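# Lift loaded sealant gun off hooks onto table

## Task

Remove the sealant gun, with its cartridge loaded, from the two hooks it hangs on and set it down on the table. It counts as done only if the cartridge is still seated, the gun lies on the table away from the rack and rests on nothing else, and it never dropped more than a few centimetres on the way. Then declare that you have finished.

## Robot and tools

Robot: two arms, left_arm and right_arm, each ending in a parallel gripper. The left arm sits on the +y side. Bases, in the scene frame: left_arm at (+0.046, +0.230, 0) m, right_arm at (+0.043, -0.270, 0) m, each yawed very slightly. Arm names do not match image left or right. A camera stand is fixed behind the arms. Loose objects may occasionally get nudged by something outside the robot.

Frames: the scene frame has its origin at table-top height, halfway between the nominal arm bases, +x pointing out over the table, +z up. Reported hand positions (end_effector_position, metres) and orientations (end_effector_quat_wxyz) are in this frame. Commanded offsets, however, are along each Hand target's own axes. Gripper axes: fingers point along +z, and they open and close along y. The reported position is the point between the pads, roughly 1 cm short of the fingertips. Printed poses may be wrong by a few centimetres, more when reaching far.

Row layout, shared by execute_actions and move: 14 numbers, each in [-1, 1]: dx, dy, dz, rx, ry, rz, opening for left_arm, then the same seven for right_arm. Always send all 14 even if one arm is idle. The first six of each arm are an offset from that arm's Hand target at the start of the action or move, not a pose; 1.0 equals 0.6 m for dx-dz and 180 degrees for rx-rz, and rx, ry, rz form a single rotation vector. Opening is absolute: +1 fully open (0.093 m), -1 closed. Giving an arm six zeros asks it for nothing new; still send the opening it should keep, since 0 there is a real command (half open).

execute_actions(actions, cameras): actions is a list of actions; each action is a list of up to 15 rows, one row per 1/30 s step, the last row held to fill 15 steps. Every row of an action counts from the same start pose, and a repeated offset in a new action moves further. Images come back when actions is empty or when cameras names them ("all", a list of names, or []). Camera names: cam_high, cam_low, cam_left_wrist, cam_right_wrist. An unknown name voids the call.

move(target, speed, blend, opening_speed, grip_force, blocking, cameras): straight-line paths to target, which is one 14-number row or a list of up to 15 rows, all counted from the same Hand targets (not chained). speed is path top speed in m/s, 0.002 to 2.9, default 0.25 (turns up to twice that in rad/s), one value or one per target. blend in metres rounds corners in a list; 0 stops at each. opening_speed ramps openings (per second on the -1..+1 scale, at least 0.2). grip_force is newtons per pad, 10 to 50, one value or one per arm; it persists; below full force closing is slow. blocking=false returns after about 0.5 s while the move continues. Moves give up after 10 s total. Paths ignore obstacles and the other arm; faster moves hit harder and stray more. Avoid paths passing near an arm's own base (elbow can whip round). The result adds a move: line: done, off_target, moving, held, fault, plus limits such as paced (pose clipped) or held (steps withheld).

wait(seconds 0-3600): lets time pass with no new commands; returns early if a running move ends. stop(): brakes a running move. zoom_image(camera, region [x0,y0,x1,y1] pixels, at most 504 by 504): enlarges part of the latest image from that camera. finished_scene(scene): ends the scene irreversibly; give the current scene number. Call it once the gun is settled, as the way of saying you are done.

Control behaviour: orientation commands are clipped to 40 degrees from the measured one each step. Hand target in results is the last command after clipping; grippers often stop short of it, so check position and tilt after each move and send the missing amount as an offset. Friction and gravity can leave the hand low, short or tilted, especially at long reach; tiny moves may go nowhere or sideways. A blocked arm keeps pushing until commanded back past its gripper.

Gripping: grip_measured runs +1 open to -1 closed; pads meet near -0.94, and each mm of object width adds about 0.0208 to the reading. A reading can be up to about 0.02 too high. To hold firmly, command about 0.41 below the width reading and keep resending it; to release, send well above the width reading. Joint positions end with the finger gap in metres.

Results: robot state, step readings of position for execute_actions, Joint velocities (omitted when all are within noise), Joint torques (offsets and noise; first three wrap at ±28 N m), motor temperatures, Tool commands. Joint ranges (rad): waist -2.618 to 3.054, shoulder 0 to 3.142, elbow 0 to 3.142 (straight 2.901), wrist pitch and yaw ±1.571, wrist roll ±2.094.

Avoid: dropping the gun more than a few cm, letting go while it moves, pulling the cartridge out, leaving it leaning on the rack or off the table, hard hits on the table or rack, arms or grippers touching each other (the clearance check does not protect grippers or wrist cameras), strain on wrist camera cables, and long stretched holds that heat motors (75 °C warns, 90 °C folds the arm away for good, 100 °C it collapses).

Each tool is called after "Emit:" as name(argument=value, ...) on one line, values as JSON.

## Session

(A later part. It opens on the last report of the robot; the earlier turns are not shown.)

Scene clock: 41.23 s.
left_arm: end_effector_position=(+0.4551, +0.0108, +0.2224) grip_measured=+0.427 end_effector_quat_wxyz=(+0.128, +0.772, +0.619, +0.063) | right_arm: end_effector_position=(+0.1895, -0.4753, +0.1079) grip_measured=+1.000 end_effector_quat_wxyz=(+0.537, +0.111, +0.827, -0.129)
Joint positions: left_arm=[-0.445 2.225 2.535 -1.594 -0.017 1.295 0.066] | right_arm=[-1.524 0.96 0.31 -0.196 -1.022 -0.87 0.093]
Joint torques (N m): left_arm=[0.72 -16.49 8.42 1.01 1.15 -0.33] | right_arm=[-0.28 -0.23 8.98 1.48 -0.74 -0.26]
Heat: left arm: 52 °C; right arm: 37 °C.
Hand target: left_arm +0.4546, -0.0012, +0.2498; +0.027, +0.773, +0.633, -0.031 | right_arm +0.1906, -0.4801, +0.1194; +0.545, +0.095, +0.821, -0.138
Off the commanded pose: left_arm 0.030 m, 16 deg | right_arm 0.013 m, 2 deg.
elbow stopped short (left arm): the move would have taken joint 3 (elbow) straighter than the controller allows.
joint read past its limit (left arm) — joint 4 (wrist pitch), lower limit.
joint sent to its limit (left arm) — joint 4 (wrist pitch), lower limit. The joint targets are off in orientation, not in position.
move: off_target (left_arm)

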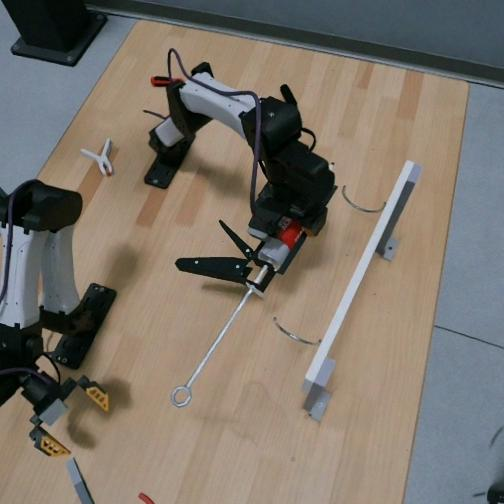

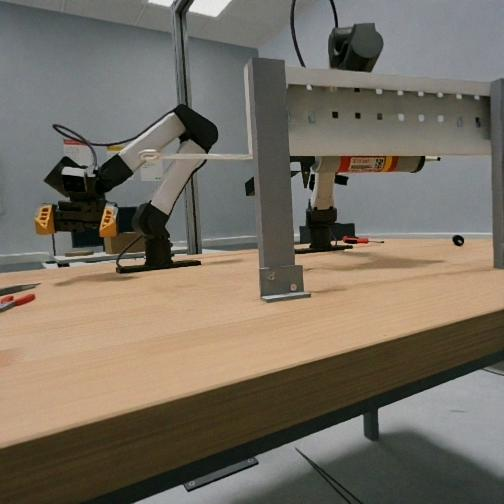

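Emit:
move(target=[[0.016,0,0.2,0,0.022,0,-0.1,0,0,0,0,0,0,1]], speed=0.2, cameras=["cam_high","cam_low","cam_left_wrist"])

Scene clock: 43.20 s.
left_arm: end_effector_position=(+0.4551, +0.0124, +0.1061) grip_measured=+0.427 end_effector_quat_wxyz=(-0.008, +0.774, +0.633, +0.020) | right_arm: end_effector_position=(+0.1895, -0.4753, +0.1079) grip_measured=+1.000 end_effector_quat_wxyz=(+0.537, +0.111, +0.827, -0.129)
Joint positions: left_arm=[-0.452 2.421 2.424 -1.573 -0.043 1.266 0.066] | right_arm=[-1.524 0.96 0.31 -0.196 -1.022 -0.87 0.093]
Joint torques (N m): left_arm=[-0.35 -18.07 8.29 0.22 0.84 -0.18] | right_arm=[-0.28 -0.53 9.05 1.5 -0.78 -0.2]
Heat: left arm: 51 °C; right arm: 37 °C.
Hand target: left_arm +0.4548, -0.0018, +0.1295; +0.006, +0.774, +0.633, -0.005 | right_arm +0.1906, -0.4801, +0.1194; +0.545, +0.095, +0.821, -0.138
Off the commanded pose: left_arm 0.027 m, 3 deg | right_arm 0.013 m, 2 deg.
joint read past its limit (left arm) — joint 4 (wrist pitch), lower limit.
joint sent to its limit (left arm) — joint 4 (wrist pitch), lower limit. The joint targets are off in orientation, not in position.
move: off_target (left_arm)
cam_left_wrist: T_world_to_cam=[[-0.9786, 0.20114, -0.04348, 0.44955], [0.16634, 0.89756, 0.4083, -0.08739], [0.12115, 0.39233, -0.91181, 0.12261]] pos_world=[0.43961, -0.06009, 0.16702]

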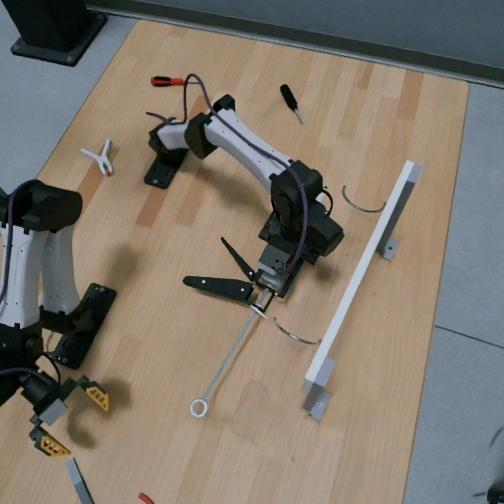

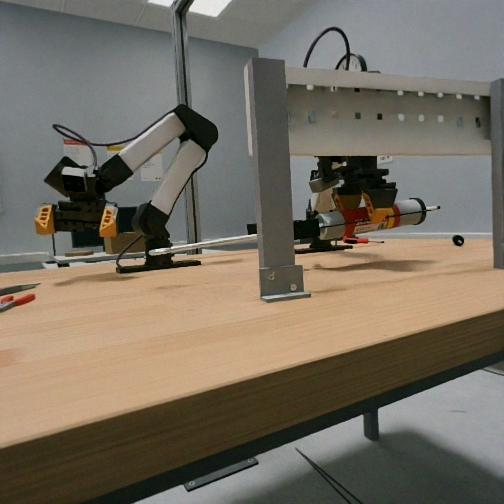

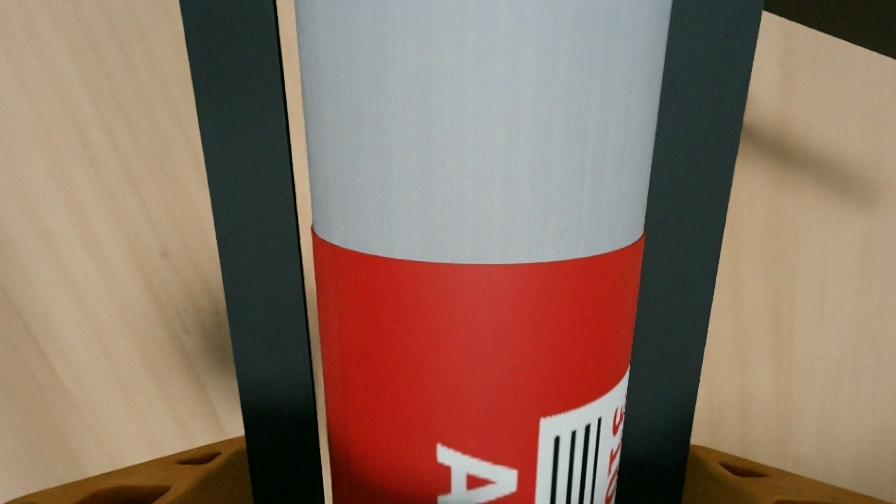

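Emit:
move(target=[[0.0,0,0.122,0,-0.01,0,-0.1,0,0,0,0,0,0,1]], speed=0.1, cameras=["cam_high","cam_low","cam_left_wrist"])

Scene clock: 45.03 s.
left_arm: end_effector_position=(+0.4521, +0.0100, +0.0414) grip_measured=+0.427 end_effector_quat_wxyz=(-0.023, +0.774, +0.633, +0.002) | right_arm: end_effector_position=(+0.1895, -0.4753, +0.1079) grip_measured=+1.000 end_effector_quat_wxyz=(+0.537, +0.111, +0.827, -0.129)
Joint positions: left_arm=[-0.451 2.427 2.176 -1.36 -0.021 1.266 0.066] | right_arm=[-1.524 0.96 0.31 -0.196 -1.022 -0.87 0.093]
Joint torques (N m): left_arm=[0.34 -17.37 7.24 0.24 0.93 -0.1] | right_arm=[-0.43 -0.24 9.13 1.49 -0.76 -0.27]
Heat: left arm: 49 °C; right arm: 37 °C.
Hand target: left_arm +0.4548, -0.0028, +0.0563; +0.016, +0.774, +0.633, -0.017 | right_arm +0.1906, -0.4801, +0.1194; +0.545, +0.095, +0.821, -0.138
Off the commanded pose: left_arm 0.020 m, 5 deg | right_arm 0.013 m, 2 deg.
move: off_target (left_arm)
cam_left_wrist: T_world_to_cam=[[-0.97971, 0.20041, 0.00242, 0.44283], [0.18457, 0.89746, 0.40063, -0.06627], [0.07812, 0.39295, -0.91624, 0.08453]] pos_world=[0.43948, -0.06249, 0.10293]

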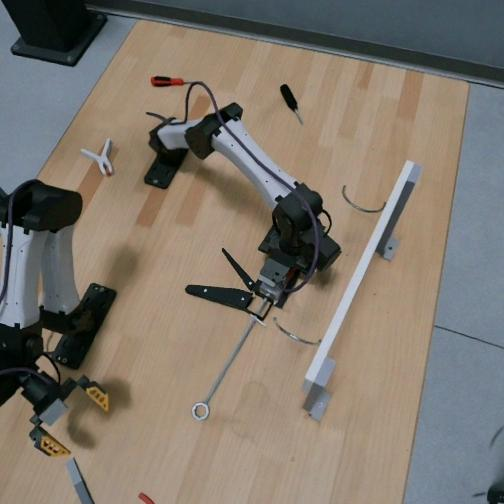

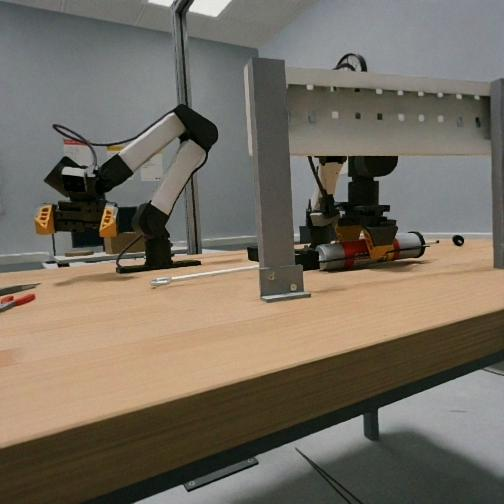

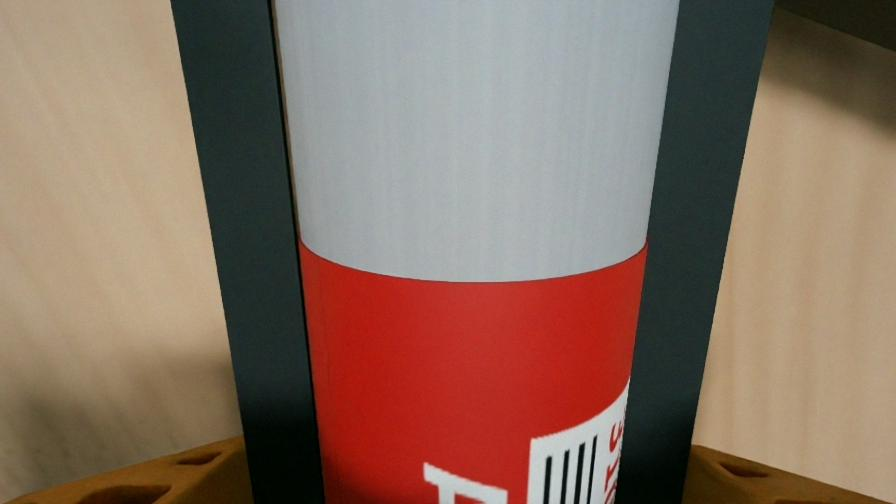

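Emit:
move(target=[[0.0,0,0.04,0,0,0,-0.1,0,0,0,0,0,0,1]], speed=0.08, cameras=["cam_low","cam_left_wrist"])

Scene clock: 46.10 s.
left_arm: end_effector_position=(+0.4518, +0.0107, +0.0353) grip_measured=+0.427 end_effector_quat_wxyz=(-0.018, +0.773, +0.634, +0.001) | right_arm: end_effector_position=(+0.1895, -0.4753, +0.1079) grip_measured=+1.000 end_effector_quat_wxyz=(+0.537, +0.111, +0.827, -0.129)
Joint positions: left_arm=[-0.448 2.414 2.127 -1.317 -0.016 1.267 0.066] | right_arm=[-1.524 0.96 0.31 -0.196 -1.022 -0.87 0.093]
Joint velocities: left_arm=[0.017 0.007 -0.046 0.022 0.037 -0.007 -0.001] | right_arm=[within noise]
Joint torques (N m): left_arm=[-0.08 -14.97 4.71 0.68 0.86 -0.13] | right_arm=[-0.32 -0.43 9.22 1.42 -0.74 -0.24]
Heat: left arm: 49 °C; right arm: 37 °C.
Hand target: left_arm +0.4548, -0.0038, +0.0324; +0.016, +0.774, +0.633, -0.017 | right_arm +0.1906, -0.4801, +0.1194; +0.545, +0.095, +0.821, -0.138
Off the commanded pose: left_arm 0.015 m, 4 deg | right_arm 0.013 m, 2 deg.
move: off_target (left_arm)
cam_left_wrist: T_world_to_cam=[[-0.98013, 0.19831, -0.0042, 0.44292], [0.18072, 0.90153, 0.39316, -0.06243], [0.08176, 0.38459, -0.91946, 0.07734]] pos_world=[0.43907, -0.0613, 0.09751]

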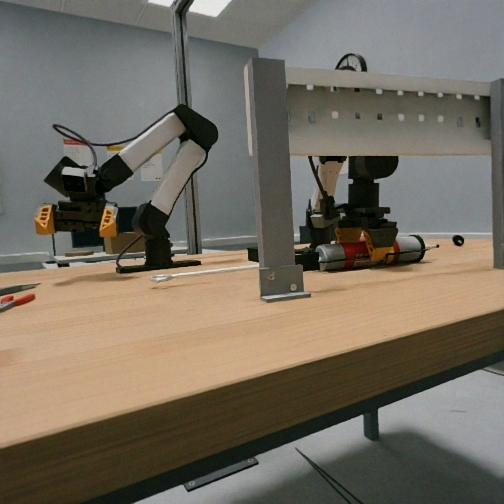

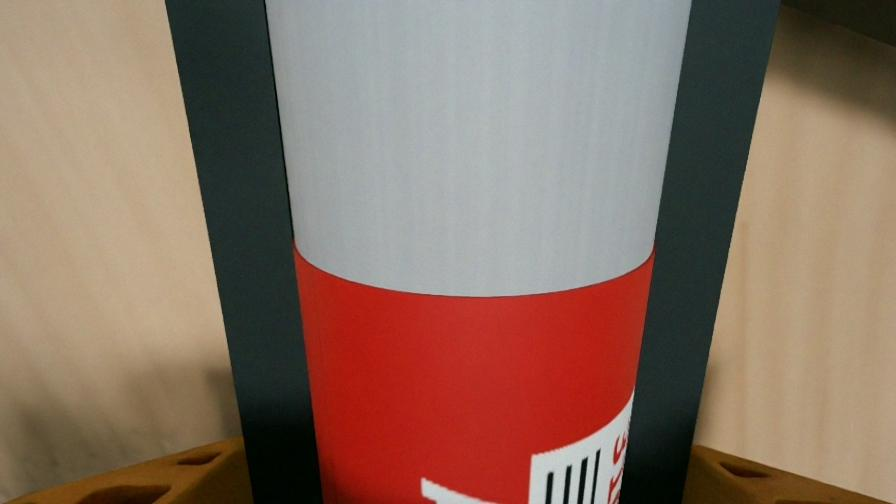

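Emit:
move(target=[0,0,0,0,0,0,0.95,0,0,0,0,0,0,1], opening_speed=0.6, cameras=["cam_left_wrist","cam_low"])

Scene clock: 48.53 s.
left_arm: end_effector_position=(+0.4537, +0.0029, +0.0311) grip_measured=+0.947 end_effector_quat_wxyz=(+0.000, +0.773, +0.634, -0.011) | right_arm: end_effector_position=(+0.1895, -0.4753, +0.1079) grip_measured=+1.000 end_effector_quat_wxyz=(+0.537, +0.111, +0.827, -0.129)
Joint positions: left_arm=[-0.448 2.413 2.11 -1.276 0.019 1.268 0.091] | right_arm=[-1.524 0.96 0.31 -0.196 -1.022 -0.87 0.093]
Joint torques (N m): left_arm=[-0.08 -15.34 5.5 0.41 0.43 -0.14] | right_arm=[-0.28 -0.58 9.02 1.51 -0.7 -0.27]
Motor temperatures (°C): left_arm=[26 47 41 47 27 25 26] | right_arm=[24 29 37 36 27 24 26]
Heat: left arm: 47 °C; right arm: 37 °C.
Hand target: left_arm +0.4547, -0.0038, +0.0324; +0.016, +0.774, +0.633, -0.017 | right_arm +0.1906, -0.4801, +0.1194; +0.545, +0.095, +0.821, -0.138
Off the commanded pose: left_arm 0.007 m, 2 deg | right_arm 0.013 m, 2 deg.
move: done
cam_left_wrist: T_world_to_cam=[[-0.98009, 0.1979, -0.01608, 0.44658], [0.17938, 0.91724, 0.35568, -0.05243], [0.08514, 0.34571, -0.93447, 0.07534]] pos_world=[0.44068, -0.06633, 0.09624]
Images, in order (width x height): cam_low 504x504, cam_left_wrist 896x504.

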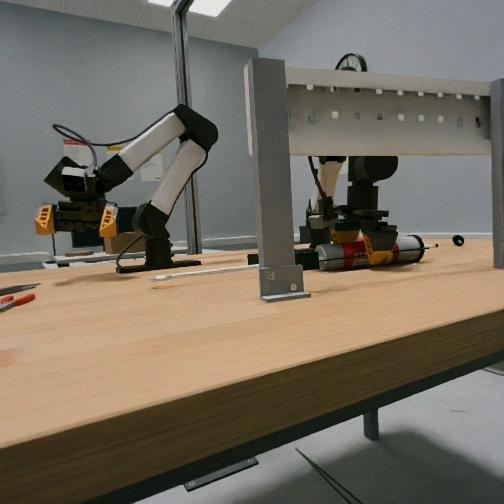

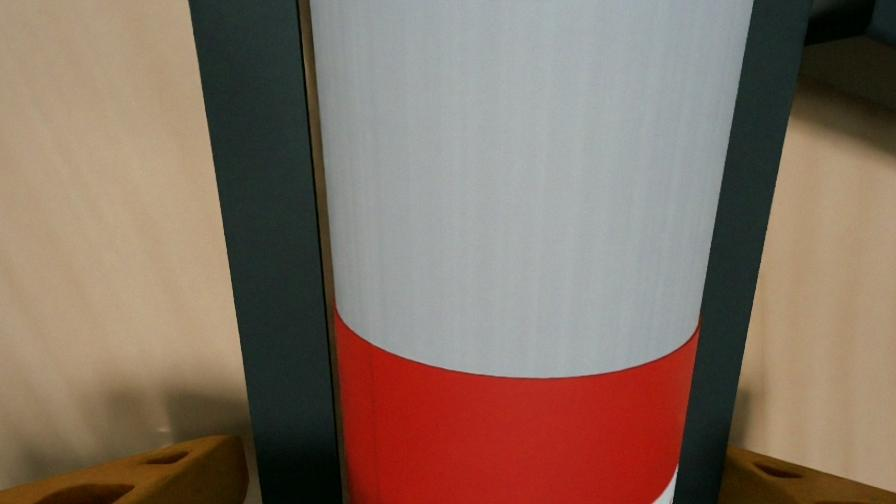

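Emit:
move(target=[[0,-0.005,0,0,0,0,1,0,0,0,0,0,0,1],[0,-0.005,-0.22,0,0,0,1,0,0,0,0,0,0,1]], speed=0.15, cameras=["cam_high","cam_low","cam_left_wrist"])

Scene clock: 51.13 s.
left_arm: end_effector_position=(+0.4522, +0.0031, +0.1446) grip_measured=+0.998 end_effector_quat_wxyz=(+0.051, +0.773, +0.632, +0.008) | right_arm: end_effector_position=(+0.1895, -0.4753, +0.1079) grip_measured=+1.000 end_effector_quat_wxyz=(+0.537, +0.111, +0.827, -0.129)
Joint positions: left_arm=[-0.448 2.33 2.416 -1.555 0.023 1.268 0.093] | right_arm=[-1.524 0.96 0.31 -0.196 -1.022 -0.87 0.093]
Joint torques (N m): left_arm=[0.73 -16.58 8.44 0.27 0.44 -0.11] | right_arm=[-0.38 -0.29 8.98 1.52 -0.75 -0.2]
Heat: left arm: 49 °C; right arm: 37 °C.
Hand target: left_arm +0.4526, +0.0028, +0.1642; +0.016, +0.774, +0.633, -0.017 | right_arm +0.1906, -0.4801, +0.1194; +0.545, +0.095, +0.821, -0.138
Off the commanded pose: left_arm 0.020 m, 5 deg | right_arm 0.013 m, 2 deg.
joint sent to its limit (left arm) — joint 4 (wrist pitch), lower limit. The joint targets are off in orientation, not in position.
move: off_target (left_arm)
cam_left_wrist: T_world_to_cam=[[-0.97363, 0.19428, -0.11959, 0.45893], [0.14754, 0.93605, 0.31946, -0.07308], [0.17401, 0.29339, -0.94002, 0.14223]] pos_world=[0.43286, -0.06248, 0.21193]

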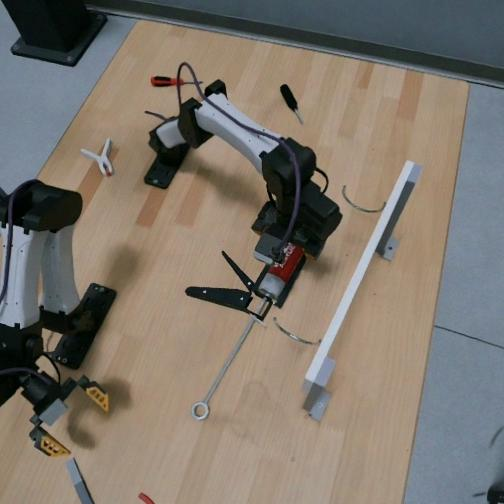

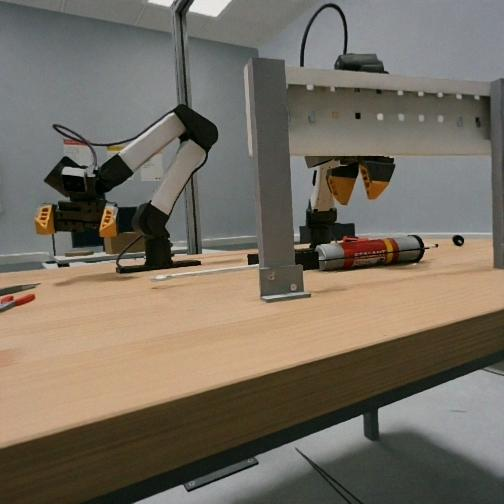

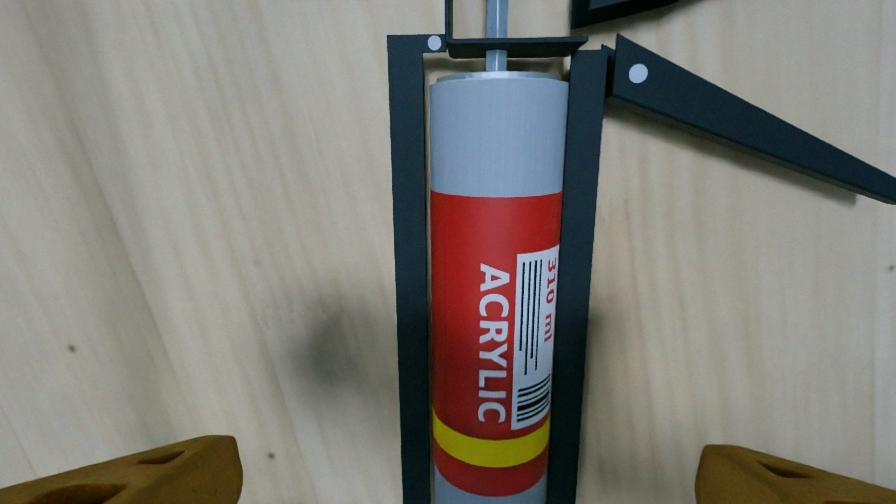

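Gun is lying flat, cartridge in place. Scene 1 done.

Emit:
finished_scene(scene=1)

The scene is finished: the task was done.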